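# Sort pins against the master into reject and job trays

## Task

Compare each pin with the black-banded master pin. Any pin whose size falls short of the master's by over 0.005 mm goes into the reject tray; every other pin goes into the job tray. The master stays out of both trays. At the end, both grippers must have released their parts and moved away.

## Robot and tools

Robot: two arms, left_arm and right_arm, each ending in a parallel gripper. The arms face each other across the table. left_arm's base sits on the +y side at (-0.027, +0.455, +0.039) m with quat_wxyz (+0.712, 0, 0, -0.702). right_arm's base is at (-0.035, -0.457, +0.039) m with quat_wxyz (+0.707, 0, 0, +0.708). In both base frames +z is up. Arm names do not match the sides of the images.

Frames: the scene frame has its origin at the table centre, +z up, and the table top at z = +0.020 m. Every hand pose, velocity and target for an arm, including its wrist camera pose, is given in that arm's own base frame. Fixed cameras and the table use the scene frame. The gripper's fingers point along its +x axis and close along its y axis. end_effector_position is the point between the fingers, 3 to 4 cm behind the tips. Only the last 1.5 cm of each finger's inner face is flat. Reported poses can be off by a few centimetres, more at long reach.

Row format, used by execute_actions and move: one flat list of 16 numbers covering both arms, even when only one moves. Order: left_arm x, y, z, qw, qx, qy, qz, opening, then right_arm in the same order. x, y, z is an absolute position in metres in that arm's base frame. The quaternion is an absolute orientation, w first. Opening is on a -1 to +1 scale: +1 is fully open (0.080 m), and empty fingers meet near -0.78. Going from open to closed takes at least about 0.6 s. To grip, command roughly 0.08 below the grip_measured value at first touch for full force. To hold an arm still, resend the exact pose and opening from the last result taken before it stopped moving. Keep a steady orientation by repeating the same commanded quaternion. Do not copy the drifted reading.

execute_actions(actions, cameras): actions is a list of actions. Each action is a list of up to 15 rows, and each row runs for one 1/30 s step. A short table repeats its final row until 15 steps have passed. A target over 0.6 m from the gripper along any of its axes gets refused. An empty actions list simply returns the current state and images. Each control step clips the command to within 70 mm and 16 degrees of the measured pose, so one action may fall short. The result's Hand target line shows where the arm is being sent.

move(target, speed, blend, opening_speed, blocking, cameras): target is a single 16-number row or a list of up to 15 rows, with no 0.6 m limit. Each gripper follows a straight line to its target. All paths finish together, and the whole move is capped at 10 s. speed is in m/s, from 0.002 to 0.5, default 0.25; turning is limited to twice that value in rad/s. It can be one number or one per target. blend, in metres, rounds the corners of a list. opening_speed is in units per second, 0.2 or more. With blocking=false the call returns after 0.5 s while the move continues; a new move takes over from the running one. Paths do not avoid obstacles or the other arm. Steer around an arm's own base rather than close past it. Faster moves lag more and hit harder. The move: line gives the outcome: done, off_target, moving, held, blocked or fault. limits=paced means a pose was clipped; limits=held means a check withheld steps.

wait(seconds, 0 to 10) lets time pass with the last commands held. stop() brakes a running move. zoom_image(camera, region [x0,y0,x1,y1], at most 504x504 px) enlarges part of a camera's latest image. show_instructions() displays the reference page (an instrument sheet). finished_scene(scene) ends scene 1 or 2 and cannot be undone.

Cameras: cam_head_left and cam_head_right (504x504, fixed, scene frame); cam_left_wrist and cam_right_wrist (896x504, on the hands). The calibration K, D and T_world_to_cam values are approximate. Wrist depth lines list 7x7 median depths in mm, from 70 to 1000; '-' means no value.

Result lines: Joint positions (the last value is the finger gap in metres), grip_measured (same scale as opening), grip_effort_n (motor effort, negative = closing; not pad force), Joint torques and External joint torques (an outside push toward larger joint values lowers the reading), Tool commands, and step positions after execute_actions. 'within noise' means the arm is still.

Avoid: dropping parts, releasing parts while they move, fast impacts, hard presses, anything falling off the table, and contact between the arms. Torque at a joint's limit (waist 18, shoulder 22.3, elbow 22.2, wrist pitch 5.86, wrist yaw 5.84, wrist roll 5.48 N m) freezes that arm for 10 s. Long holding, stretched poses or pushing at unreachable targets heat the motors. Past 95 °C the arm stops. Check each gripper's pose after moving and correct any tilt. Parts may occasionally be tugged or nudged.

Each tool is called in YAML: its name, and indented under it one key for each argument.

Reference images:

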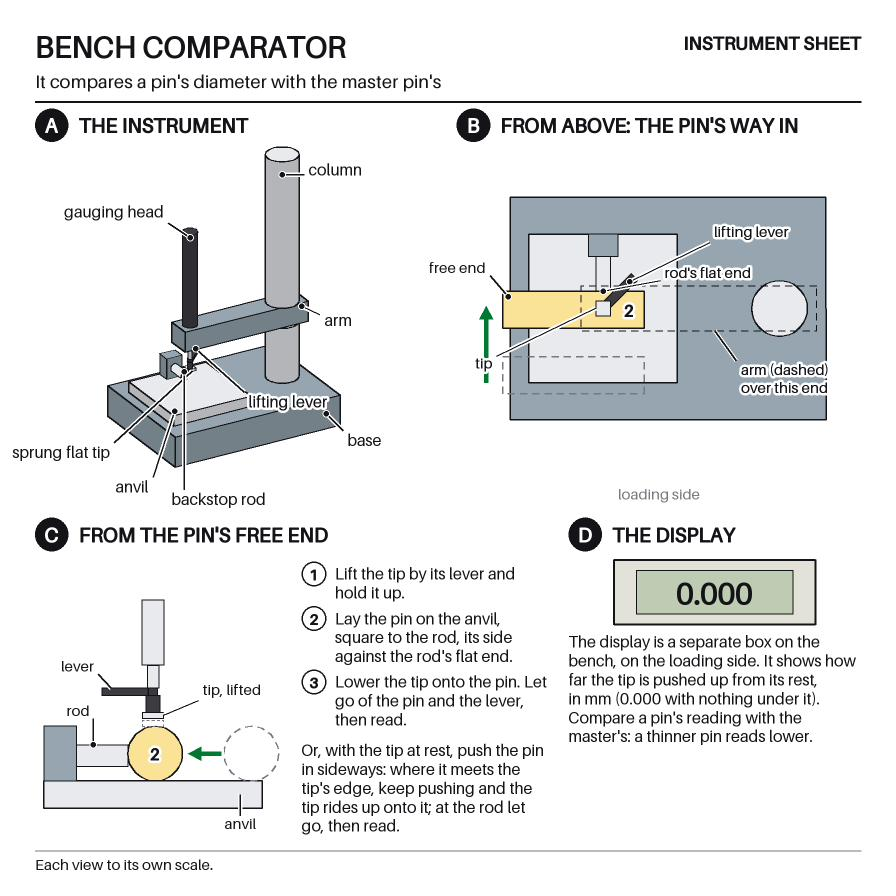

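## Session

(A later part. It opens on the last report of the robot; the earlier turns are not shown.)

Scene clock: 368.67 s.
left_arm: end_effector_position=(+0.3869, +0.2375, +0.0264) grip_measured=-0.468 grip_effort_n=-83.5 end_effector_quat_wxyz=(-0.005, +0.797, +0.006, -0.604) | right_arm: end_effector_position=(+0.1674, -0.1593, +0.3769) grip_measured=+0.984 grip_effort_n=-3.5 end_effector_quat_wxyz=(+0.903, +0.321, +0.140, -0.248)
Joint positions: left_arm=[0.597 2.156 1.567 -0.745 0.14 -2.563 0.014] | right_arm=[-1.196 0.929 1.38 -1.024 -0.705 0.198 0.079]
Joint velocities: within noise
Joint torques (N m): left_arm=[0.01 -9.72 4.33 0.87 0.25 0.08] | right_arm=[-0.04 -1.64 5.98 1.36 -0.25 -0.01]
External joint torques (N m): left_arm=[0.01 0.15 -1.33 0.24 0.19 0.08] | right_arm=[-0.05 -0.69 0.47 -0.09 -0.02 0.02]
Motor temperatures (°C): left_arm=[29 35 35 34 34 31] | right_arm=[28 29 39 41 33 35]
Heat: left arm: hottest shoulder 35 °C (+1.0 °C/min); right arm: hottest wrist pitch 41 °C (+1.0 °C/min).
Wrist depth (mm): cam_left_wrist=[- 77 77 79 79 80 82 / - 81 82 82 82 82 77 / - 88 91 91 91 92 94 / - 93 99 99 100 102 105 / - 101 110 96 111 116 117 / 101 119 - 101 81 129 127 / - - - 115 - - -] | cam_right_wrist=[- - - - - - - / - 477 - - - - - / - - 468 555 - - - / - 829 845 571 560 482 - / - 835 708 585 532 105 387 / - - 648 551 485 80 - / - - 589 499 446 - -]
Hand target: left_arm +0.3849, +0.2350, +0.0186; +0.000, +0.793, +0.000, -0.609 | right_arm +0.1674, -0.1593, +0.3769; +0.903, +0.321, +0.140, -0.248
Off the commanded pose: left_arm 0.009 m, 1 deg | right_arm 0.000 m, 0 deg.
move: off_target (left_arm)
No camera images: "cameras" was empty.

move:
  target:
    - [0.385, 0.235, 0.0215, 0, -0.7934, 0, 0.6088, -0.52, 0.1674, -0.1593, 0.3769, 0.903, 0.321, 0.140, -0.248, 0.984]
    - [0.385, 0.235, 0.0215, 0, -0.7934, 0, 0.6088, -0.15, 0.1674, -0.1593, 0.3769, 0.903, 0.321, 0.140, -0.248, 0.984]
    - [0.385, 0.235, 0.13, 0, -0.7934, 0, 0.6088, -0.15, 0.1674, -0.1593, 0.3769, 0.903, 0.321, 0.140, -0.248, 0.984]
    - [0.1133, 0.175, 0.10, 0.3642, -0.6357, 0.4747, 0.4878, -0.15, 0.1674, -0.1593, 0.3769, 0.903, 0.321, 0.140, -0.248, 0.984]
  speed: [0.05,0.05,0.12,0.25]
  blend: [0,0,0.02,0]
  opening_speed: 0.6
  cameras: ["cam_left_wrist","cam_head_left"]

Scene clock: 390.30 s.
left_arm: end_effector_position=(+0.1161, +0.1772, +0.1008) grip_measured=-0.153 grip_effort_n=13.7 end_effector_quat_wxyz=(-0.366, +0.637, -0.473, -0.486) | right_arm: end_effector_position=(+0.1674, -0.1593, +0.3769) grip_measured=+0.984 grip_effort_n=-3.5 end_effector_quat_wxyz=(+0.903, +0.321, +0.140, -0.248)
Joint positions: left_arm=[1.118 1.513 1.055 -1.304 0.18 -0.722 0.028] | right_arm=[-1.196 0.929 1.38 -1.024 -0.705 0.198 0.079]
Joint velocities: within noise
Joint torques (N m): left_arm=[0.3 -6.48 3.94 -0.22 -0.12 0.1] | right_arm=[-0.04 -1.64 5.98 1.36 -0.25 -0.01]
External joint torques (N m): left_arm=[0.3 -1.64 -1.32 -0.22 -0.2 0.1] | right_arm=[-0.04 -0.74 0.49 -0.1 -0.03 0.02]
Motor temperatures (°C): left_arm=[29 37 35 34 34 31] | right_arm=[28 29 39 41 33 35]
Heat: left arm: hottest shoulder 37 °C (+2.0 °C/min); right arm: hottest wrist pitch 41 °C (+0.0 °C/min).
Wrist depth (mm): cam_left_wrist=[129 133 150 151 150 154 156 / 142 144 163 165 166 168 170 / 154 160 179 173 183 185 187 / 169 178 197 196 202 205 208 / 189 199 217 219 222 231 229 / 209 216 - 248 81 255 259 / - - - 279 79 - -] | cam_right_wrist=[- - - - - - - / 570 613 - - - - - / 654 - 875 776 - - - / - 821 866 678 562 488 - / - 856 709 602 531 105 389 / - - 653 549 481 80 - / - - 588 503 441 - -]
Hand target: left_arm +0.1133, +0.1750, +0.1000; -0.364, +0.636, -0.475, -0.488 | right_arm +0.1674, -0.1593, +0.3769; +0.903, +0.321, +0.140, -0.248
Off the commanded pose: left_arm 0.004 m, 0 deg | right_arm 0.000 m, 0 deg.
move: done
camera_calibration:
cam_left_wrist: T_world_to_cam=[[0.952123, 0.3028, 0.0421215, -0.162208], [0.227887, -0.794809, 0.562447, 0.0900063], [0.203787, -0.52592, -0.82576, 0.232556], [0, 0, 0, 1]] pos_world=[0.086539, 0.24296, 0.148244]
Images, in order (width x height): cam_head_left 504x504, cam_left_wrist 896x504.

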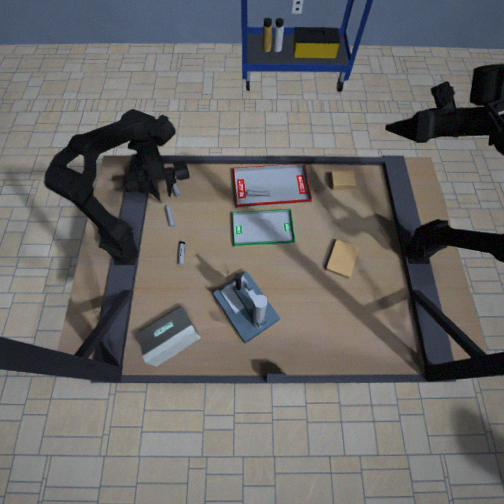

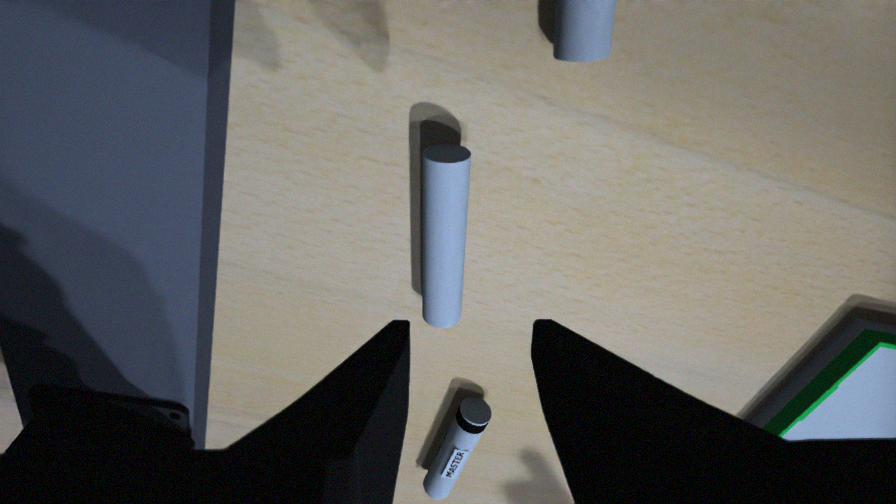

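move:
  target:
    - [0.1112, 0.1745, 0.025, 0.3642, -0.6357, 0.4747, 0.4878, 0.1, 0.1674, -0.1593, 0.3769, 0.903, 0.321, 0.140, -0.248, 0.984]
  speed: 0.1
  cameras: ["cam_left_wrist"]

Scene clock: 394.40 s.
left_arm: end_effector_position=(+0.1141, +0.1770, +0.0285) grip_measured=+0.097 grip_effort_n=14.2 end_effector_quat_wxyz=(-0.371, +0.636, -0.470, -0.487) | right_arm: end_effector_position=(+0.1674, -0.1593, +0.3769) grip_measured=+0.984 grip_effort_n=-4.0 end_effector_quat_wxyz=(+0.903, +0.321, +0.140, -0.248)
Joint positions: left_arm=[1.125 1.607 0.841 -0.986 0.179 -0.715 0.039] | right_arm=[-1.196 0.929 1.38 -1.024 -0.705 0.198 0.079]
Joint velocities: within noise
Joint torques (N m): left_arm=[0.29 -4.73 3.46 0.07 -0.11 0.09] | right_arm=[-0.05 -1.64 5.98 1.36 -0.25 -0.01]
External joint torques (N m): left_arm=[0.27 0.23 -1.21 0.07 -0.19 0.1] | right_arm=[-0.06 -0.68 0.48 -0.09 -0.02 0.01]
Motor temperatures (°C): left_arm=[29 37 35 34 34 31] | right_arm=[28 29 39 41 33 35]
Heat: left arm: hottest shoulder 37 °C (+2.0 °C/min); right arm: hottest wrist pitch 41 °C (+0.0 °C/min).
Wrist depth (mm): cam_left_wrist=[- 83 84 85 86 76 88 / - 89 91 92 93 78 96 / - 98 100 101 102 104 105 / - 108 109 110 113 115 117 / 110 120 119 118 123 129 131 / - 132 80 127 97 139 149 / - - - 157 155 - -] | cam_right_wrist=[- - - - - - - / 580 625 - - - - - / 664 - 723 779 - - - / - 796 843 684 561 483 - / - 848 711 603 531 105 387 / - - 656 554 485 80 - / - - 588 501 441 - -]
Hand target: left_arm +0.1113, +0.1745, +0.0251; -0.364, +0.636, -0.475, -0.488 | right_arm +0.1674, -0.1593, +0.3769; +0.903, +0.321, +0.140, -0.248
Off the commanded pose: left_arm 0.005 m, 1 deg | right_arm 0.000 m, 0 deg.
move: done
camera_calibration:
cam_left_wrist: T_world_to_cam=[[0.952027, 0.301939, 0.0497733, -0.157255], [0.224879, -0.800609, 0.555387, 0.132541], [0.207542, -0.517551, -0.830101, 0.171444], [0, 0, 0, 1]] pos_world=[0.0843237, 0.242326, 0.0765308]
Images, in order (width x height): cam_left_wrist 896x504.

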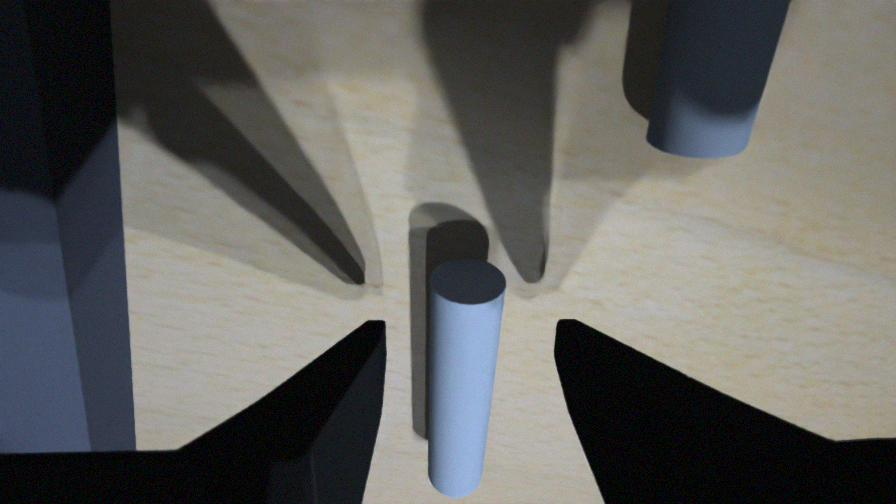

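move:
  target:
    - [0.1112, 0.1745, 0.0145, 0.3642, -0.6357, 0.4747, 0.4878, 0.1, 0.1674, -0.1593, 0.3769, 0.903, 0.321, 0.140, -0.248, 0.984]
    - [0.1112, 0.1745, 0.0145, 0.3642, -0.6357, 0.4747, 0.4878, -0.52, 0.1674, -0.1593, 0.3769, 0.903, 0.321, 0.140, -0.248, 0.984]
    - [0.1112, 0.1745, 0.10, 0.3642, -0.6357, 0.4747, 0.4878, -0.52, 0.1674, -0.1593, 0.3769, 0.903, 0.321, 0.140, -0.248, 0.984]
    - [0.22, 0.05, 0.14, 0.3642, -0.6357, 0.4747, 0.4878, -0.52, 0.1674, -0.1593, 0.3769, 0.903, 0.321, 0.140, -0.248, 0.984]
    - [0.285, -0.07, 0.13, 0.2909, -0.6969, 0.3792, 0.5348, -0.52, 0.1674, -0.1593, 0.3769, 0.903, 0.321, 0.140, -0.248, 0.984]
    - [0.3017, -0.1015, 0.085, 0.2909, -0.6969, 0.3792, 0.5348, -0.52, 0.1674, -0.1593, 0.3769, 0.903, 0.321, 0.140, -0.248, 0.984]
  speed: [0.06,0.05,0.12,0.25,0.25,0.15]
  blend: [0,0,0.03,0.03,0.02,0]
  opening_speed: 1.0
  cameras: ["cam_left_wrist"]

Scene clock: 406.87 s.
left_arm: end_effector_position=(+0.3031, -0.1013, +0.0882) grip_measured=-0.472 grip_effort_n=-83.5 end_effector_quat_wxyz=(-0.291, +0.700, -0.379, -0.531) | right_arm: end_effector_position=(+0.1674, -0.1593, +0.3769) grip_measured=+0.984 grip_effort_n=-4.0 end_effector_quat_wxyz=(+0.903, +0.321, +0.140, -0.248)
Joint positions: left_arm=[-0.237 1.618 1.107 -0.859 0.182 -2.4 0.014] | right_arm=[-1.196 0.929 1.38 -1.024 -0.705 0.198 0.079]
Joint velocities: within noise
Joint torques (N m): left_arm=[-0.31 -6.43 4.83 0.69 -0.04 -0.06] | right_arm=[-0.04 -1.63 5.98 1.37 -0.25 -0.01]
External joint torques (N m): left_arm=[-0.3 -0.32 -0.87 0.14 -0.13 -0.06] | right_arm=[-0.03 -0.72 0.52 -0.08 -0.03 0.01]
Motor temperatures (°C): left_arm=[29 36 34 34 34 31] | right_arm=[28 29 39 41 33 35]
Heat: left arm: hottest shoulder 36 °C (+1.0 °C/min); right arm: hottest wrist pitch 41 °C (+0.0 °C/min).
Wrist depth (mm): cam_left_wrist=[135 136 137 138 139 141 142 / 146 148 148 150 152 154 156 / 157 161 163 162 164 166 171 / 169 178 179 146 147 151 190 / 171 198 201 96 148 201 214 / 171 225 - 100 81 235 244 / - - - 115 - - -] | cam_right_wrist=[- - - - - - - / - - - - - - - / 663 - - 779 - - - / - 817 857 690 564 485 - / 444 807 720 597 526 105 389 / - - 659 555 486 80 - / - - 590 500 445 - -]
Hand target: left_arm +0.3017, -0.1015, +0.0850; -0.291, +0.697, -0.379, -0.535 | right_arm +0.1674, -0.1593, +0.3769; +0.903, +0.321, +0.140, -0.248
Off the commanded pose: left_arm 0.004 m, 1 deg | right_arm 0.000 m, 0 deg.
move: done
camera_calibration:
cam_left_wrist: T_world_to_cam=[[0.827762, 0.559711, 0.0391512, -0.191426], [0.441811, -0.69323, 0.569417, -0.222064], [0.34585, -0.454044, -0.821116, 0.00142263], [0, 0, 0, 1]] pos_world=[0.256073, -0.0461526, 0.13511]
Images, in order (width x height): cam_left_wrist 896x504.

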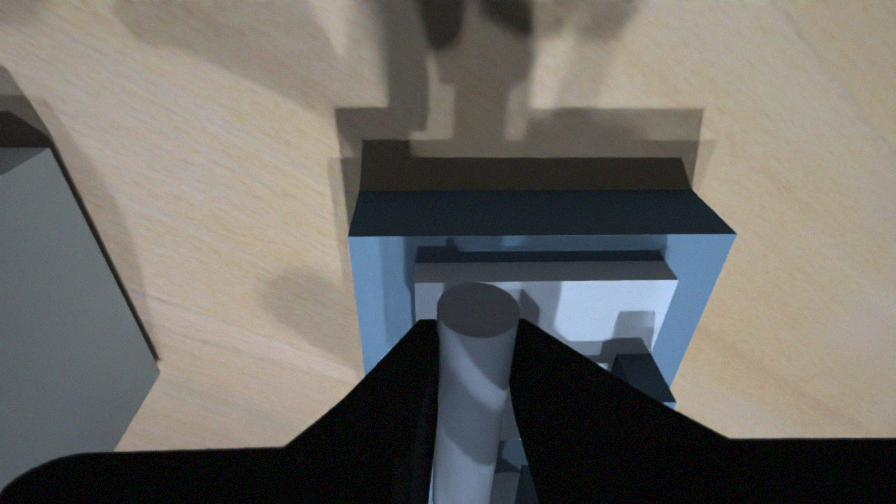

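Same as before; run insertion and read.

move:
  target:
    - [0.3017, -0.1015, 0.056, 0.2909, -0.6969, 0.3792, 0.5348, -0.52, 0.1674, -0.1593, 0.3769, 0.903, 0.321, 0.140, -0.248, 0.984]
    - [0.3335, -0.0809, 0.0570, 0.2909, -0.6969, 0.3792, 0.5348, -0.52, 0.1674, -0.1593, 0.3769, 0.903, 0.321, 0.140, -0.248, 0.984]
    - [0.3287, -0.0853, 0.0577, 0.2909, -0.6969, 0.3792, 0.5348, -0.52, 0.1674, -0.1593, 0.3769, 0.903, 0.321, 0.140, -0.248, 0.984]
  cameras: ["cam_left_wrist"]
  speed: [0.05,0.035,0.03]

move:
  target:
    - [0.3287, -0.0853, 0.0577, 0.2909, -0.6969, 0.3792, 0.5348, -0.15, 0.1674, -0.1593, 0.3769, 0.903, 0.321, 0.140, -0.248, 0.984]
    - [0.3275, -0.0835, 0.13, 0.2909, -0.6969, 0.3792, 0.5348, -0.15, 0.1674, -0.1593, 0.3769, 0.903, 0.321, 0.140, -0.248, 0.984]
    - [0.21, -0.165, 0.18, 0.2909, -0.6969, 0.3792, 0.5348, -0.15, 0.1674, -0.1593, 0.3769, 0.903, 0.321, 0.140, -0.248, 0.984]
  speed: [0.03, 0.08, 0.25]
  blend: [0,0.02,0]
  opening_speed: 0.5
  cameras: ["cam_left_wrist"]

zoom_image:
  camera: "cam_left_wrist"
  region: [160, 160, 320, 250]

zoom_image:
  camera: "cam_left_wrist"
  region: [600, 80, 880, 300]

Scene clock: 417.67 s.
left_arm: end_effector_position=(+0.3276, -0.0869, +0.0597) grip_measured=-0.472 grip_effort_n=-83.5 end_effector_quat_wxyz=(-0.289, +0.697, -0.384, -0.532) | right_arm: end_effector_position=(+0.1674, -0.1593, +0.3769) grip_measured=+0.984 grip_effort_n=-4.0 end_effector_quat_wxyz=(+0.903, +0.321, +0.140, -0.248)
Joint positions: left_arm=[-0.17 1.74 1.125 -0.776 0.203 -2.327 0.014] | right_arm=[-1.196 0.929 1.38 -1.024 -0.705 0.198 0.079]
Joint velocities: within noise
Joint torques (N m): left_arm=[0.03 -7.21 5.26 0.87 -0.3 -0.13] | right_arm=[-0.04 -1.64 5.98 1.36 -0.25 -0.01]
External joint torques (N m): left_arm=[-0.05 -0.34 -0.33 0.31 -0.38 -0.13] | right_arm=[-0.06 -0.66 0.43 -0.11 -0.02 0.02]
Motor temperatures (°C): left_arm=[29 35 35 34 34 31] | right_arm=[28 29 39 41 33 35]
Heat: left arm: hottest shoulder 35 °C (+0.0 °C/min); right arm: hottest wrist pitch 41 °C (+0.0 °C/min).
Wrist depth (mm): cam_left_wrist=[110 111 111 110 113 113 114 / 119 120 121 122 123 124 125 / 131 132 133 133 135 136 137 / 145 143 131 132 132 148 153 / 161 162 120 96 121 169 171 / 182 183 - 100 81 193 196 / - - - 115 - - -] | cam_right_wrist=[- - - - - - - / - - - - - - - / - - - 773 - - - / 646 808 857 692 562 483 - / 432 823 706 598 533 106 389 / - - 659 555 486 80 - / - - 581 502 440 - -]
Hand target: left_arm +0.3286, -0.0853, +0.0577; -0.291, +0.697, -0.379, -0.535 | right_arm +0.1674, -0.1593, +0.3769; +0.903, +0.321, +0.140, -0.248
Off the commanded pose: left_arm 0.003 m, 1 deg | right_arm 0.000 m, 0 deg.
move: done
camera_calibration:
cam_left_wrist: T_world_to_cam=[[0.831964, 0.554057, 0.0292814, -0.219927], [0.441619, -0.693229, 0.569567, -0.206602], [0.335871, -0.460927, -0.821423, -0.0212661], [0, 0, 0, 1]] pos_world=[0.281353, -0.0311728, 0.106645]
Images, in order (width x height): cam_left_wrist 896x504.

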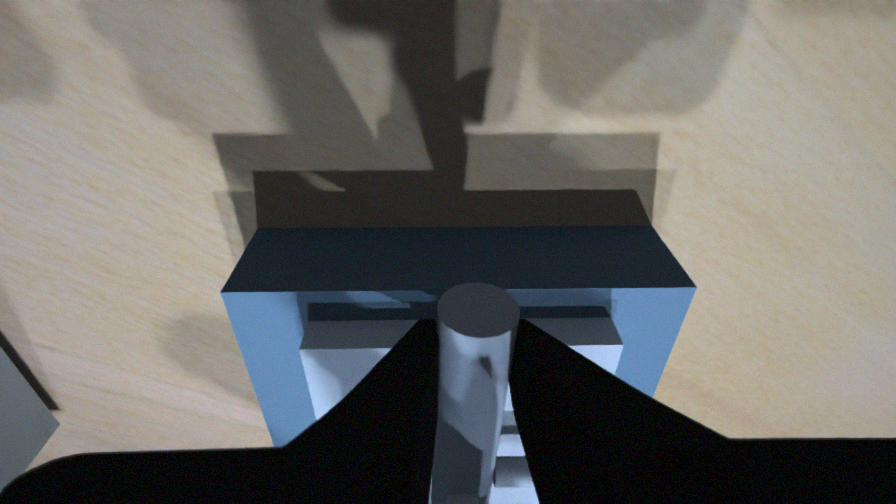

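Scene clock: 420.83 s.
left_arm: end_effector_position=(+0.2116, -0.1660, +0.1803) grip_measured=-0.153 grip_effort_n=14.2 end_effector_quat_wxyz=(-0.289, +0.697, -0.381, -0.534) | right_arm: end_effector_position=(+0.1674, -0.1593, +0.3769) grip_measured=+0.984 grip_effort_n=-4.4 end_effector_quat_wxyz=(+0.903, +0.321, +0.140, -0.248)
Joint positions: left_arm=[-0.608 1.362 1.239 -1.203 0.103 -2.765 0.028] | right_arm=[-1.196 0.929 1.38 -1.024 -0.705 0.198 0.079]
Joint velocities: within noise
Joint torques (N m): left_arm=[-0.36 -5.72 5.2 0.4 -0.14 -0.06] | right_arm=[-0.05 -1.64 6 1.36 -0.25 -0.01]
External joint torques (N m): left_arm=[-0.33 -1.35 -0.69 -0.21 -0.19 -0.06] | right_arm=[-0.04 -0.79 0.57 -0.09 -0.04 0.01]
Motor temperatures (°C): left_arm=[29 35 35 34 34 31] | right_arm=[28 29 39 41 33 35]
Heat: left arm: hottest shoulder 35 °C (+0.0 °C/min); right arm: hottest wrist pitch 41 °C (+0.0 °C/min).
Wrist depth (mm): cam_left_wrist=[220 221 224 225 227 230 232 / 207 205 207 241 243 238 244 / 199 199 201 264 262 225 268 / 193 193 196 292 279 243 302 / 187 189 191 325 297 278 205 / - 194 - 378 81 228 375 / - - - - 79 - -] | cam_right_wrist=[- - - - - - - / - - - - - - - / 674 - 988 781 - - - / - 814 860 691 567 480 - / - 831 714 597 528 106 389 / - - 651 551 483 80 - / - - 586 502 444 - -]
Hand target: left_arm +0.2100, -0.1650, +0.1800; -0.291, +0.697, -0.379, -0.535 | right_arm +0.1674, -0.1593, +0.3769; +0.903, +0.321, +0.140, -0.248
Off the commanded pose: left_arm 0.002 m, 0 deg | right_arm 0.000 m, 0 deg.
move: done
camera_calibration:
cam_left_wrist: T_world_to_cam=[[0.828451, 0.559159, 0.0317976, -0.0819694], [0.446379, -0.693514, 0.565494, -0.279215], [0.338253, -0.45429, -0.824139, 0.0814264], [0, 0, 0, 1]] pos_world=[0.165001, -0.110815, 0.227607]
Images, in order (width x height): cam_left_wrist 896x504.

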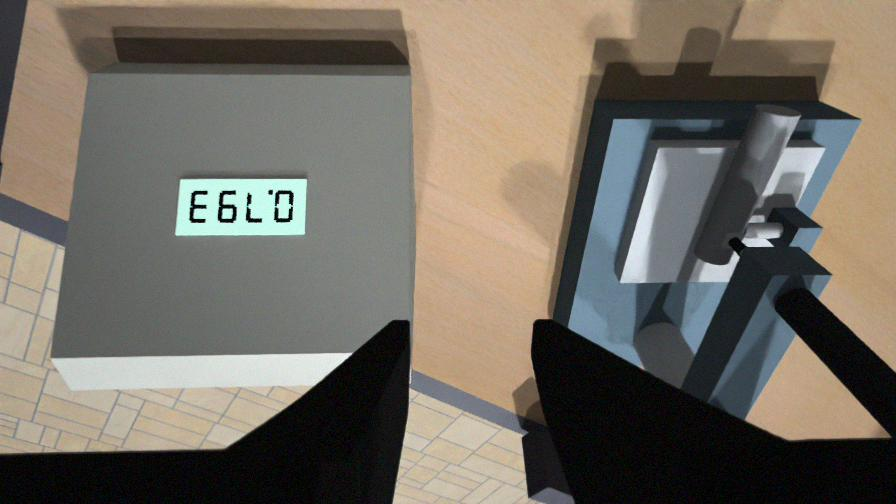

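Scaled by 3.150 from the camera's 896x504 image, which has a finer 1280x720 frame.

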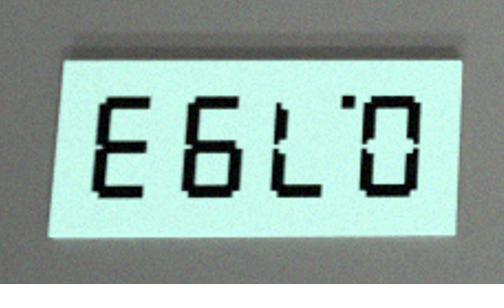

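Scaled by 1.800 from the camera's 896x504 image, which has a finer 1280x720 frame.

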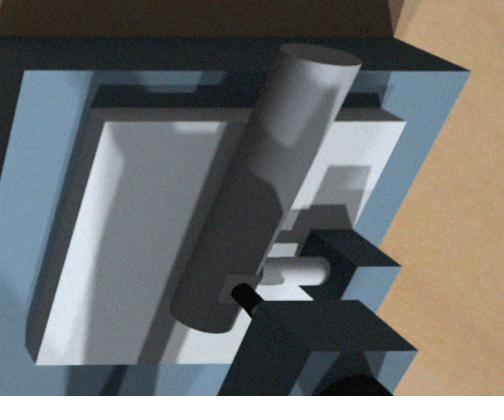

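move:
  target:
    - [0.3265, -0.0850, 0.12, 0.2909, -0.6969, 0.3792, 0.5348, -0.15, 0.1674, -0.1593, 0.3769, 0.903, 0.321, 0.140, -0.248, 0.984]
    - [0.3265, -0.0850, 0.055, 0.2909, -0.6969, 0.3792, 0.5348, -0.15, 0.1674, -0.1593, 0.3769, 0.903, 0.321, 0.140, -0.248, 0.984]
    - [0.3265, -0.0850, 0.055, 0.2909, -0.6969, 0.3792, 0.5348, -0.52, 0.1674, -0.1593, 0.3769, 0.903, 0.321, 0.140, -0.248, 0.984]
    - [0.2997, -0.1032, 0.056, 0.2909, -0.6969, 0.3792, 0.5348, -0.52, 0.1674, -0.1593, 0.3769, 0.903, 0.321, 0.140, -0.248, 0.984]
    - [0.2997, -0.1032, 0.10, 0.2909, -0.6969, 0.3792, 0.5348, -0.52, 0.1674, -0.1593, 0.3769, 0.903, 0.321, 0.140, -0.248, 0.984]
    - [0.275, -0.02, 0.16, 0.2909, -0.6969, 0.3792, 0.5348, -0.52, 0.1674, -0.1593, 0.3769, 0.903, 0.321, 0.140, -0.248, 0.984]
    - [0.30, 0.12, 0.16, 0, -0.7934, 0, 0.6088, -0.52, 0.1674, -0.1593, 0.3769, 0.903, 0.321, 0.140, -0.248, 0.984]
  speed: [0.25, 0.08, 0.05, 0.04, 0.12, 0.25, 0.25]
  blend: [0.01,0,0,0.005,0.02,0.03,0]
  opening_speed: 1.0
  cameras: ["cam_left_wrist"]

move:
  target:
    - [0.385, 0.285, 0.12, 0, -0.7934, 0, 0.6088, -0.52, 0.1674, -0.1593, 0.3769, 0.903, 0.321, 0.140, -0.248, 0.984]
    - [0.385, 0.285, 0.024, 0, -0.7934, 0, 0.6088, -0.52, 0.1674, -0.1593, 0.3769, 0.903, 0.321, 0.140, -0.248, 0.984]
  speed: [0.2,0.1]
  cameras: ["cam_left_wrist"]

Scene clock: 443.67 s.
left_arm: end_effector_position=(+0.2966, +0.1168, +0.1567) grip_measured=-0.469 grip_effort_n=-83.5 end_effector_quat_wxyz=(+0.002, +0.790, -0.005, -0.613) | right_arm: end_effector_position=(+0.1674, -0.1593, +0.3769) grip_measured=+0.984 grip_effort_n=-4.0 end_effector_quat_wxyz=(+0.903, +0.321, +0.140, -0.248)
Joint positions: left_arm=[0.428 1.562 1.325 -1.109 0.113 -2.721 0.014] | right_arm=[-1.196 0.929 1.38 -1.024 -0.705 0.198 0.079]
Joint velocities: within noise
Joint torques (N m): left_arm=[0.25 -6.18 7.61 0.74 -0.08 -0.06] | right_arm=[-0.04 -1.63 5.98 1.36 -0.25 -0.01]
External joint torques (N m): left_arm=[0.28 -0.25 1.65 0.14 -0.14 -0.06] | right_arm=[-0.05 -0.65 0.43 -0.11 -0.03 0.02]
Motor temperatures (°C): left_arm=[29 36 35 34 34 31] | right_arm=[28 29 40 41 33 35]
Heat: left arm: hottest shoulder 36 °C (+0.0 °C/min); right arm: hottest wrist pitch 41 °C (+0.0 °C/min).
Wrist depth (mm): cam_left_wrist=[199 199 201 203 204 205 207 / 215 216 218 219 221 224 225 / 233 236 235 236 242 241 243 / 239 260 261 262 262 266 268 / 286 290 285 96 288 298 290 / 322 325 - 101 81 331 329 / - - - 115 - - -] | cam_right_wrist=[- - - - - - - / 435 - - - - - - / 583 454 903 775 - - - / - 689 793 688 561 484 - / - 834 709 603 531 106 388 / - - 660 547 486 80 - / - - 581 499 441 - -]
Hand target: left_arm +0.2999, +0.1200, +0.1600; +0.000, +0.793, +0.000, -0.609 | right_arm +0.1674, -0.1593, +0.3769; +0.903, +0.321, +0.140, -0.248
Off the commanded pose: left_arm 0.006 m, 1 deg | right_arm 0.000 m, 0 deg.
move: done
camera_calibration:
cam_left_wrist: T_world_to_cam=[[-0.013559, 0.999548, 0.026837, -0.110668], [0.832691, -0.0035715, 0.553726, -0.301029], [0.553572, 0.0298549, -0.832266, 0.0424961], [0, 0, 0, 1]] pos_world=[0.225639, 0.108274, 0.205026]
Images, in order (width x height): cam_left_wrist 896x504.

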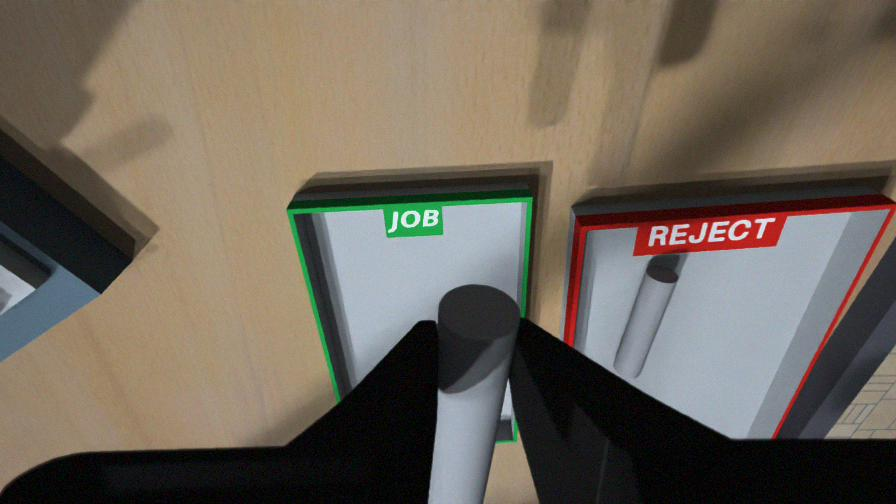

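Scene clock: 446.10 s.
left_arm: end_effector_position=(+0.3869, +0.2873, +0.0318) grip_measured=-0.469 grip_effort_n=-83.5 end_effector_quat_wxyz=(-0.003, +0.798, +0.004, -0.603) | right_arm: end_effector_position=(+0.1674, -0.1593, +0.3769) grip_measured=+0.984 grip_effort_n=-3.5 end_effector_quat_wxyz=(+0.903, +0.321, +0.140, -0.248)
Joint positions: left_arm=[0.691 2.268 1.775 -0.856 0.167 -2.471 0.014] | right_arm=[-1.196 0.929 1.38 -1.024 -0.705 0.198 0.079]
Joint velocities: within noise
Joint torques (N m): left_arm=[-0.17 -10.88 4.43 0.73 0.01 0.06] | right_arm=[-0.04 -1.64 5.98 1.36 -0.25 -0.01]
External joint torques (N m): left_arm=[-0.24 -0.07 -1.43 0.12 -0.07 0.06] | right_arm=[-0.04 -0.69 0.49 -0.08 -0.03 0.02]
Motor temperatures (°C): left_arm=[29 36 35 34 34 31] | right_arm=[28 29 40 41 33 35]
Heat: left arm: hottest shoulder 36 °C (+0.0 °C/min); right arm: hottest wrist pitch 41 °C (+0.0 °C/min).
Wrist depth (mm): cam_left_wrist=[- 81 81 81 81 82 84 / - 84 88 88 89 89 92 / - 92 94 94 96 93 97 / 101 101 103 105 106 105 109 / 112 108 113 98 116 115 115 / 123 125 107 101 81 134 115 / - - - 119 - - -] | cam_right_wrist=[- - - - - - - / - 485 467 468 - - - / - - 974 540 - - - / - 851 850 616 567 487 - / - 820 713 601 534 105 384 / - - 654 550 486 80 - / - - 582 504 444 - -]
Hand target: left_arm +0.3850, +0.2850, +0.0241; +0.000, +0.793, +0.000, -0.609 | right_arm +0.1674, -0.1593, +0.3769; +0.903, +0.321, +0.140, -0.248
Off the commanded pose: left_arm 0.008 m, 1 deg | right_arm 0.000 m, 0 deg.
move: done
camera_calibration:
cam_left_wrist: T_world_to_cam=[[-0.0232034, 0.998733, 0.0446635, -0.273087], [0.818307, -0.00669103, 0.574743, -0.30066], [0.574314, 0.0498844, -0.817114, -0.130776], [0, 0, 0, 1]] pos_world=[0.314802, 0.277253, 0.0781404]
Images, in order (width x height): cam_left_wrist 896x504.

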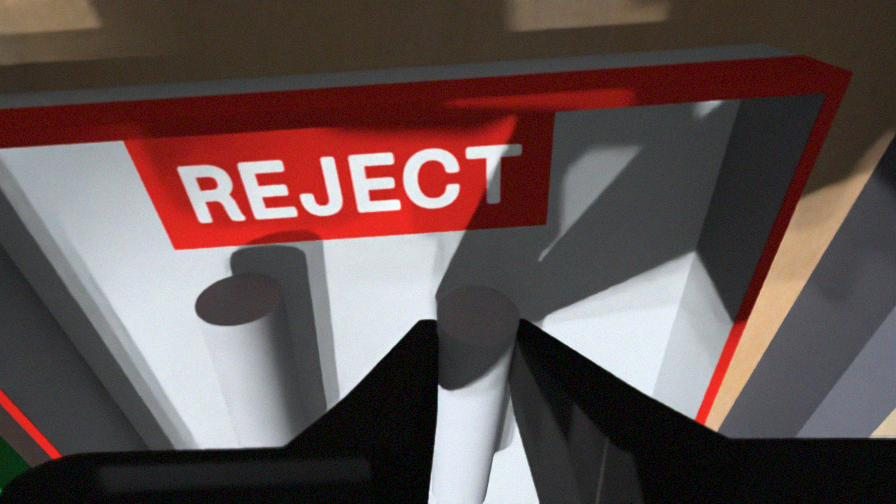

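move:
  target:
    - [0.385, 0.285, 0.019, 0, -0.7934, 0, 0.6088, -0.52, 0.1674, -0.1593, 0.3769, 0.903, 0.321, 0.140, -0.248, 0.984]
  speed: [0.1]
  cameras: ["cam_left_wrist"]

zoom_image:
  camera: "cam_left_wrist"
  region: [400, 204, 700, 504]

Scene clock: 452.57 s.
left_arm: end_effector_position=(+0.3874, +0.2876, +0.0297) grip_measured=-0.469 grip_effort_n=-83.5 end_effector_quat_wxyz=(-0.005, +0.799, +0.005, -0.601) | right_arm: end_effector_position=(+0.1674, -0.1593, +0.3769) grip_measured=+0.984 grip_effort_n=-4.0 end_effector_quat_wxyz=(+0.903, +0.321, +0.140, -0.248)
Joint positions: left_arm=[0.691 2.268 1.765 -0.84 0.167 -2.471 0.014] | right_arm=[-1.196 0.929 1.38 -1.024 -0.705 0.198 0.079]
Joint velocities: within noise
Joint torques (N m): left_arm=[-0.16 -10.25 4.27 0.84 0.01 0.05] | right_arm=[-0.05 -1.63 5.98 1.36 -0.25 -0.01]
External joint torques (N m): left_arm=[-0.3 0.51 -1.59 0.19 -0.06 0.05] | right_arm=[-0.04 -0.7 0.51 -0.08 -0.04 0.02]
Motor temperatures (°C): left_arm=[29 36 35 34 34 31] | right_arm=[28 29 40 41 33 35]
Heat: left arm: hottest shoulder 36 °C (-1.0 °C/min); right arm: hottest wrist pitch 41 °C (+0.0 °C/min).
Wrist depth (mm): cam_left_wrist=[- 79 80 81 80 80 83 / - 80 82 87 87 88 91 / 89 90 92 92 94 92 96 / 98 99 101 102 104 103 108 / 110 106 111 98 114 114 114 / 122 122 108 101 81 128 114 / - - - 117 - - -] | cam_right_wrist=[- - - - - - - / - 490 471 475 - - - / - - 991 538 - - - / - 834 863 607 561 482 - / - 820 716 599 530 106 386 / - - 661 547 488 80 - / - - 587 503 439 - -]
Hand target: left_arm +0.3849, +0.2849, +0.0192; +0.000, +0.793, +0.000, -0.609 | right_arm +0.1674, -0.1593, +0.3769; +0.903, +0.321, +0.140, -0.248
Off the commanded pose: left_arm 0.011 m, 1 deg | right_arm 0.000 m, 0 deg.
move: off_target (left_arm)
camera_calibration:
cam_left_wrist: T_world_to_cam=[[-0.023042, 0.998567, 0.0483065, -0.273484], [0.815763, -0.00915262, 0.578314, -0.298265], [0.577927, 0.0527321, -0.814383, -0.135033], [0, 0, 0, 1]] pos_world=[0.315051, 0.277483, 0.0757335]
Images, in order (width x height): cam_left_wrist 896x504.

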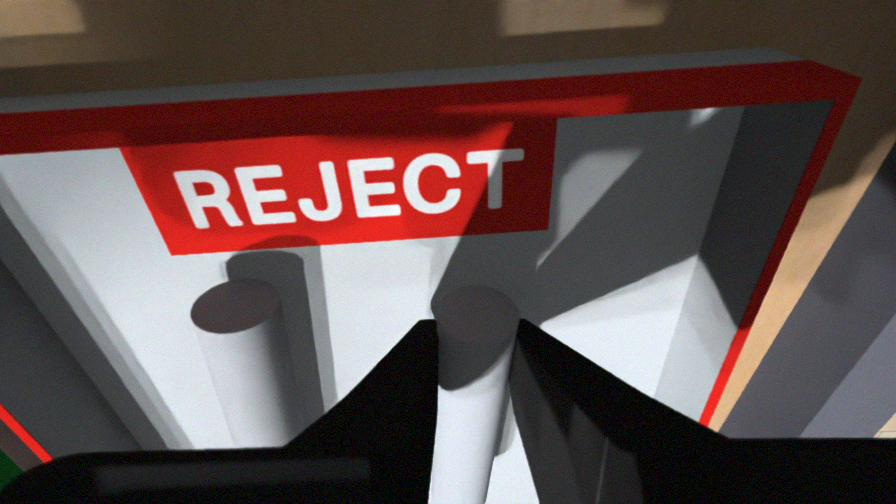

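Scaled by 1.680 from the camera's 896x504 image, which has a finer 1280x720 frame.

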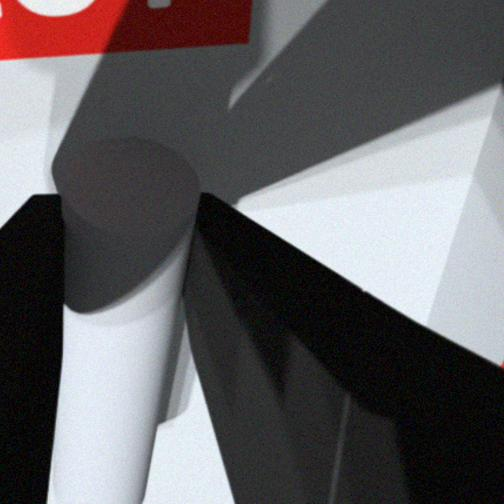

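move:
  target:
    - [0.385, 0.285, 0.021, 0, -0.7934, 0, 0.6088, -0.52, 0.1674, -0.1593, 0.3769, 0.903, 0.321, 0.140, -0.248, 0.984]
    - [0.385, 0.285, 0.021, 0, -0.7934, 0, 0.6088, -0.15, 0.1674, -0.1593, 0.3769, 0.903, 0.321, 0.140, -0.248, 0.984]
    - [0.385, 0.285, 0.13, 0, -0.7934, 0, 0.6088, -0.15, 0.1674, -0.1593, 0.3769, 0.903, 0.321, 0.140, -0.248, 0.984]
    - [0.1205, 0.2885, 0.10, 0.3509, -0.6483, 0.4573, 0.4975, 0.1, 0.1674, -0.1593, 0.3769, 0.903, 0.321, 0.140, -0.248, 0.984]
  speed: [0.05,0.05,0.12,0.25]
  blend: [0,0,0.02,0]
  opening_speed: 0.6
  cameras: ["cam_left_wrist","cam_head_left"]

zoom_image:
  camera: "cam_head_left"
  region: [220, 150, 330, 260]

Scene clock: 467.33 s.
left_arm: end_effector_position=(+0.1227, +0.2910, +0.0990) grip_measured=+0.096 grip_effort_n=14.2 end_effector_quat_wxyz=(-0.352, +0.650, -0.456, -0.496) | right_arm: end_effector_position=(+0.1674, -0.1593, +0.3769) grip_measured=+0.984 grip_effort_n=-4.0 end_effector_quat_wxyz=(+0.903, +0.321, +0.140, -0.248)
Joint positions: left_arm=[1.25 1.92 1.516 -1.374 0.165 -0.647 0.039] | right_arm=[-1.196 0.929 1.38 -1.024 -0.705 0.198 0.079]
Joint velocities: within noise
Joint torques (N m): left_arm=[0.16 -10.32 3.94 -0.25 -0.13 0.09] | right_arm=[-0.04 -1.64 5.98 1.36 -0.25 -0.01]
External joint torques (N m): left_arm=[0.17 -2.5 -1.32 -0.24 -0.2 0.09] | right_arm=[-0.04 -0.69 0.47 -0.1 -0.03 0.02]
Motor temperatures (°C): left_arm=[29 38 35 34 34 31] | right_arm=[28 29 40 41 33 35]
Heat: left arm: hottest shoulder 38 °C (+2.0 °C/min); right arm: hottest wrist pitch 41 °C (+0.0 °C/min).
Wrist depth (mm): cam_left_wrist=[126 137 146 147 149 150 135 / 137 146 159 161 162 163 165 / 150 167 174 173 179 180 182 / 166 184 194 192 198 200 203 / 185 209 211 218 212 225 223 / 210 220 80 250 89 243 246 / - - - 291 90 - -] | cam_right_wrist=[- 582 638 - - - - / 639 - 694 - - - - / - - 961 769 - - - / - 835 865 692 560 483 - / - 845 719 600 535 105 388 / - - 651 551 487 80 - / - - 581 503 441 - -]
Hand target: left_arm +0.1205, +0.2885, +0.0999; -0.351, +0.648, -0.457, -0.497 | right_arm +0.1674, -0.1593, +0.3769; +0.903, +0.321, +0.140, -0.248
Off the commanded pose: left_arm 0.003 m, 0 deg | right_arm 0.000 m, 0 deg.
move: done; target 2's new opening was sent with left_arm's hand 0.009 m and 1 deg from that target
camera_calibration:
cam_left_wrist: T_world_to_cam=[[0.933855, 0.355389, 0.0401575, -0.215749], [0.272413, -0.779548, 0.564001, 0.169854], [0.231744, -0.515756, -0.824797, 0.283087], [0, 0, 0, 1]] pos_world=[0.0896046, 0.355088, 0.146356]
Images, in order (width x height): cam_head_left 504x504, cam_left_wrist 896x504.

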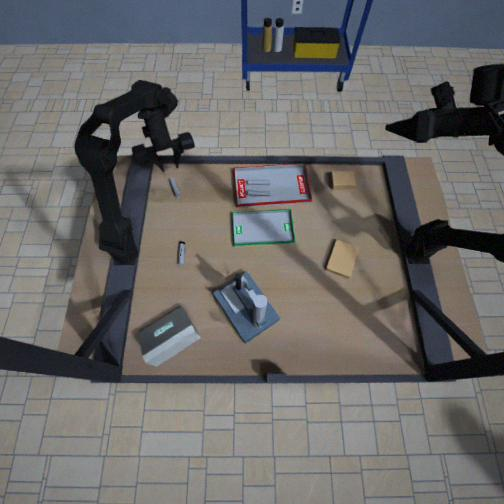

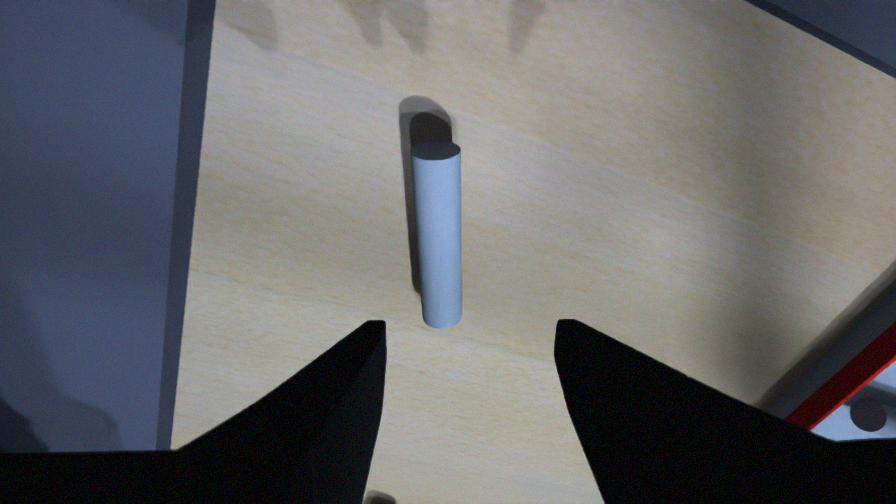

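Scaled by 4.582 from the camera's 504x504 image, which has a finer 720x720 frame.

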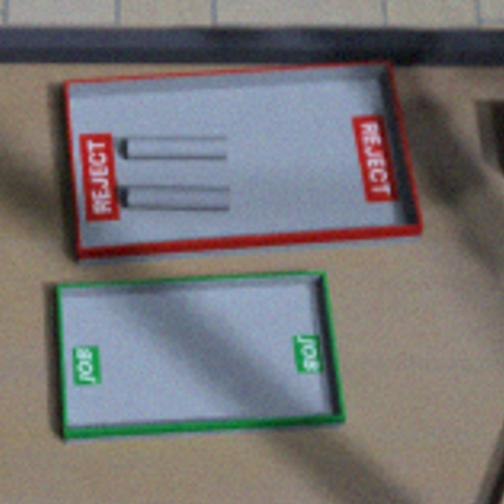

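move:
  target:
    - [0.1147, 0.2862, 0.025, 0.3391, -0.6589, 0.4419, 0.5056, 0.1, 0.1674, -0.1593, 0.3769, 0.903, 0.321, 0.140, -0.248, 0.984]
  speed: 0.1
  cameras: ["cam_left_wrist"]

Scene clock: 473.43 s.
left_arm: end_effector_position=(+0.1166, +0.2891, +0.0297) grip_measured=+0.097 grip_effort_n=14.2 end_effector_quat_wxyz=(-0.347, +0.656, -0.439, -0.507) | right_arm: end_effector_position=(+0.1674, -0.1593, +0.3769) grip_measured=+0.984 grip_effort_n=-3.5 end_effector_quat_wxyz=(+0.903, +0.321, +0.140, -0.248)
Joint positions: left_arm=[1.267 1.966 1.296 -1.087 0.165 -0.67 0.039] | right_arm=[-1.196 0.929 1.38 -1.024 -0.705 0.198 0.079]
Joint velocities: within noise
Joint torques (N m): left_arm=[0.29 -7.77 3.63 0.06 0.08 -0.06] | right_arm=[-0.05 -1.63 5.98 1.36 -0.25 -0.01]
External joint torques (N m): left_arm=[0.28 -0.02 -1.27 0.03 0.01 -0.06] | right_arm=[-0.07 -0.7 0.44 -0.11 -0.02 0.02]
Motor temperatures (°C): left_arm=[29 38 34 34 34 31] | right_arm=[28 29 40 41 33 35]
Heat: left arm: hottest shoulder 38 °C (+3.0 °C/min); right arm: hottest wrist pitch 41 °C (+0.0 °C/min).
Wrist depth (mm): cam_left_wrist=[- 83 83 84 85 86 88 / - 88 90 91 92 93 95 / - 98 99 100 102 102 103 / 106 107 109 109 112 114 115 / 114 120 119 111 122 127 129 / 131 131 80 136 97 137 147 / - - - 155 153 - -] | cam_right_wrist=[- 631 - - - - - / 599 - 725 - - - - / - - 917 777 - - - / - - 863 693 561 484 - / - 849 712 603 530 105 388 / - - 665 549 486 80 - / - - 584 502 441 - -]
Hand target: left_arm +0.1147, +0.2862, +0.0251; -0.339, +0.659, -0.442, -0.506 | right_arm +0.1674, -0.1593, +0.3769; +0.903, +0.321, +0.140, -0.248
Off the commanded pose: left_arm 0.006 m, 1 deg | right_arm 0.000 m, 0 deg.
move: done
camera_calibration:
cam_left_wrist: T_world_to_cam=[[0.919011, 0.391404, 0.047127, -0.215511], [0.302915, -0.777584, 0.551005, 0.20544], [0.252311, -0.492104, -0.83317, 0.217429], [0, 0, 0, 1]] pos_world=[0.0809662, 0.351097, 0.0781131]
Images, in order (width x height): cam_left_wrist 896x504.

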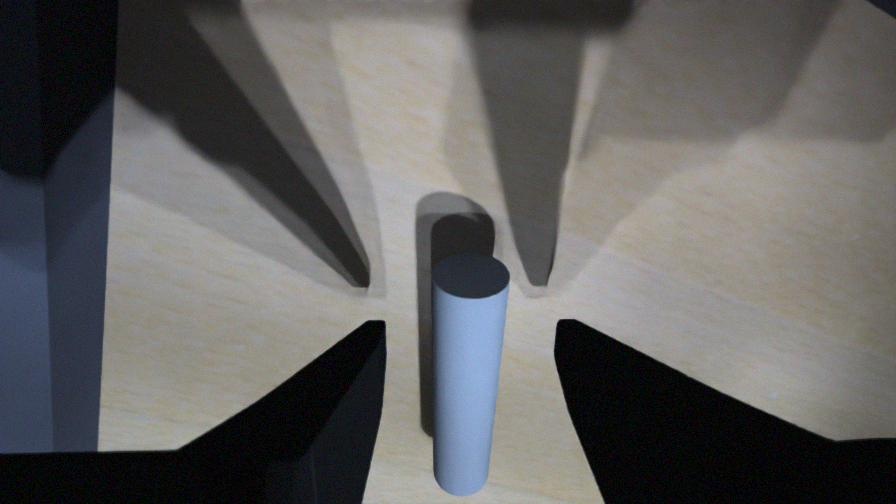

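Aligned. Grasp and run to the anvil.

move:
  target:
    - [0.1147, 0.2862, 0.0138, 0.3391, -0.6589, 0.4419, 0.5056, 0.1, 0.1674, -0.1593, 0.3769, 0.903, 0.321, 0.140, -0.248, 0.984]
    - [0.1147, 0.2862, 0.0138, 0.3391, -0.6589, 0.4419, 0.5056, -0.52, 0.1674, -0.1593, 0.3769, 0.903, 0.321, 0.140, -0.248, 0.984]
    - [0.1147, 0.2862, 0.10, 0.3391, -0.6589, 0.4419, 0.5056, -0.52, 0.1674, -0.1593, 0.3769, 0.903, 0.321, 0.140, -0.248, 0.984]
    - [0.22, 0.10, 0.14, 0.3391, -0.6589, 0.4419, 0.5056, -0.52, 0.1674, -0.1593, 0.3769, 0.903, 0.321, 0.140, -0.248, 0.984]
    - [0.285, -0.07, 0.13, 0.2909, -0.6969, 0.3792, 0.5348, -0.52, 0.1674, -0.1593, 0.3769, 0.903, 0.321, 0.140, -0.248, 0.984]
    - [0.3017, -0.1015, 0.085, 0.2909, -0.6969, 0.3792, 0.5348, -0.52, 0.1674, -0.1593, 0.3769, 0.903, 0.321, 0.140, -0.248, 0.984]
  speed: [0.06,0.05,0.12,0.25,0.25,0.15]
  blend: [0,0,0.03,0.03,0.02,0]
  opening_speed: 1.0
  cameras: ["cam_left_wrist"]

move:
  target:
    - [0.3017, -0.1015, 0.056, 0.2909, -0.6969, 0.3792, 0.5348, -0.52, 0.1674, -0.1593, 0.3769, 0.903, 0.321, 0.140, -0.248, 0.984]
    - [0.3335, -0.0809, 0.0570, 0.2909, -0.6969, 0.3792, 0.5348, -0.52, 0.1674, -0.1593, 0.3769, 0.903, 0.321, 0.140, -0.248, 0.984]
    - [0.3287, -0.0853, 0.0577, 0.2909, -0.6969, 0.3792, 0.5348, -0.52, 0.1674, -0.1593, 0.3769, 0.903, 0.321, 0.140, -0.248, 0.984]
  cameras: ["cam_left_wrist"]
  speed: [0.05,0.035,0.03]

Scene clock: 486.43 s.
left_arm: end_effector_position=(+0.3031, -0.1013, +0.0883) grip_measured=-0.472 grip_effort_n=-83.5 end_effector_quat_wxyz=(-0.291, +0.700, -0.379, -0.531) | right_arm: end_effector_position=(+0.1674, -0.1593, +0.3769) grip_measured=+0.984 grip_effort_n=-3.5 end_effector_quat_wxyz=(+0.903, +0.321, +0.140, -0.248)
Joint positions: left_arm=[-0.237 1.618 1.107 -0.859 0.182 -2.4 0.014] | right_arm=[-1.196 0.929 1.38 -1.024 -0.705 0.198 0.079]
Joint velocities: within noise
Joint torques (N m): left_arm=[-0.3 -6.42 4.78 0.69 -0.04 -0.06] | right_arm=[-0.05 -1.63 5.99 1.36 -0.25 -0.01]
External joint torques (N m): left_arm=[-0.32 -0.32 -0.95 0.11 -0.13 -0.06] | right_arm=[-0.06 -0.67 0.46 -0.1 -0.02 0.01]
Motor temperatures (°C): left_arm=[29 38 34 34 34 31] | right_arm=[28 29 40 42 33 35]
Heat: left arm: hottest shoulder 38 °C (+2.0 °C/min); right arm: hottest wrist pitch 42 °C (+1.0 °C/min).
Wrist depth (mm): cam_left_wrist=[135 136 137 138 139 141 142 / 146 148 148 150 152 154 155 / 157 161 163 162 164 166 171 / 170 178 179 146 147 151 190 / 171 198 200 95 148 201 214 / 170 225 - 98 81 236 244 / - - - - - - -] | cam_right_wrist=[- - - - - - - / - - - - - - - / 659 - 991 771 - - - / - 815 857 685 560 488 - / 442 808 721 598 527 106 387 / - - 658 548 485 80 - / - - 586 504 441 - -]
Hand target: left_arm +0.3017, -0.1015, +0.0850; -0.291, +0.697, -0.379, -0.535 | right_arm +0.1674, -0.1593, +0.3769; +0.903, +0.321, +0.140, -0.248
Off the commanded pose: left_arm 0.004 m, 1 deg | right_arm 0.000 m, 0 deg.
move: done
camera_calibration:
cam_left_wrist: T_world_to_cam=[[0.827748, 0.559715, 0.039408, -0.191452], [0.4416, -0.693179, 0.569643, -0.222083], [0.346154, -0.454118, -0.820947, 0.00139888], [0, 0, 0, 1]] pos_world=[0.256062, -0.0461497, 0.135201]
Images, in order (width x height): cam_left_wrist 896x504.

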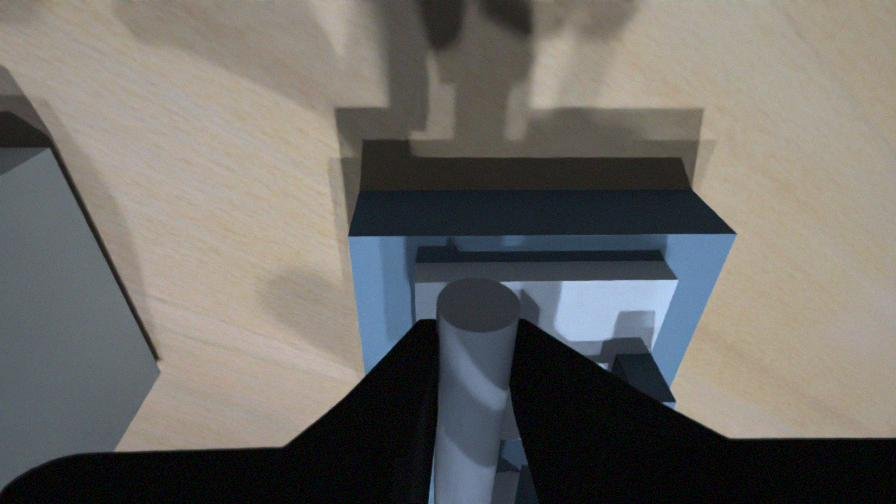

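Scene clock: 488.63 s.
left_arm: end_effector_position=(+0.3276, -0.0869, +0.0596) grip_measured=-0.472 grip_effort_n=-83.5 end_effector_quat_wxyz=(-0.289, +0.697, -0.385, -0.532) | right_arm: end_effector_position=(+0.1674, -0.1593, +0.3769) grip_measured=+0.984 grip_effort_n=-4.0 end_effector_quat_wxyz=(+0.903, +0.321, +0.140, -0.248)
Joint positions: left_arm=[-0.17 1.74 1.125 -0.776 0.203 -2.326 0.014] | right_arm=[-1.196 0.929 1.38 -1.024 -0.705 0.198 0.079]
Joint velocities: within noise
Joint torques (N m): left_arm=[0.06 -7.23 5.3 0.86 -0.3 -0.16] | right_arm=[-0.05 -1.63 5.99 1.36 -0.25 -0.01]
External joint torques (N m): left_arm=[0.06 -0.39 -0.3 0.29 -0.39 -0.16] | right_arm=[-0.06 -0.63 0.44 -0.1 -0.03 0.02]
Motor temperatures (°C): left_arm=[29 38 34 34 34 31] | right_arm=[28 29 40 42 33 35]
Heat: left arm: hottest shoulder 38 °C (+2.0 °C/min); right arm: hottest wrist pitch 42 °C (+1.0 °C/min).
Wrist depth (mm): cam_left_wrist=[110 110 111 110 113 113 114 / 119 120 121 122 123 124 124 / 131 132 133 133 134 136 137 / 144 142 131 138 132 147 152 / 162 162 120 96 120 169 171 / 182 183 - 97 81 192 196 / - - - 121 - - -] | cam_right_wrist=[- - - - - - - / - - - - - - - / - - 991 775 - - - / 654 809 869 685 560 475 - / 433 822 713 600 531 106 389 / - - 647 548 486 80 - / - - 579 504 440 - -]
Hand target: left_arm +0.3287, -0.0853, +0.0577; -0.291, +0.697, -0.379, -0.535 | right_arm +0.1674, -0.1593, +0.3769; +0.903, +0.321, +0.140, -0.248
Off the commanded pose: left_arm 0.003 m, 1 deg | right_arm 0.000 m, 0 deg.
move: done
camera_calibration:
cam_left_wrist: T_world_to_cam=[[0.832578, 0.553133, 0.029309, -0.220194], [0.440919, -0.693843, 0.569362, -0.206336], [0.335268, -0.461115, -0.821565, -0.0211691], [0, 0, 0, 1]] pos_world=[0.281403, -0.0311294, 0.106542]
Images, in order (width x height): cam_left_wrist 896x504.

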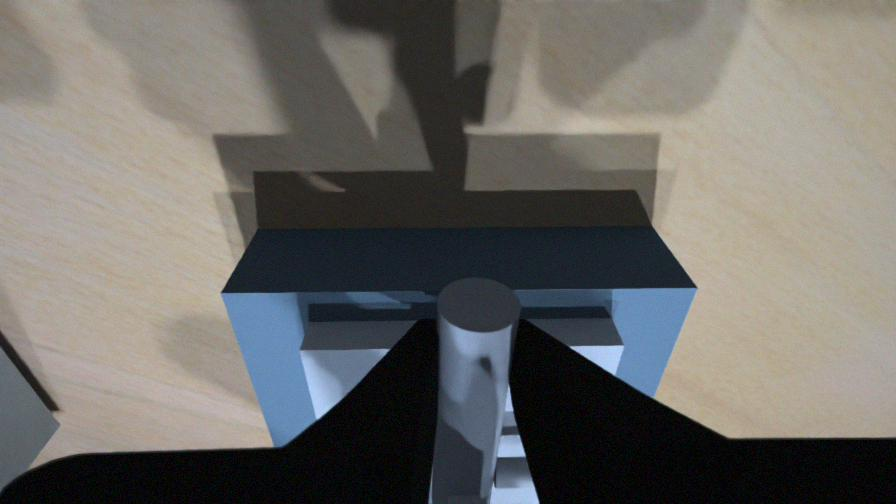

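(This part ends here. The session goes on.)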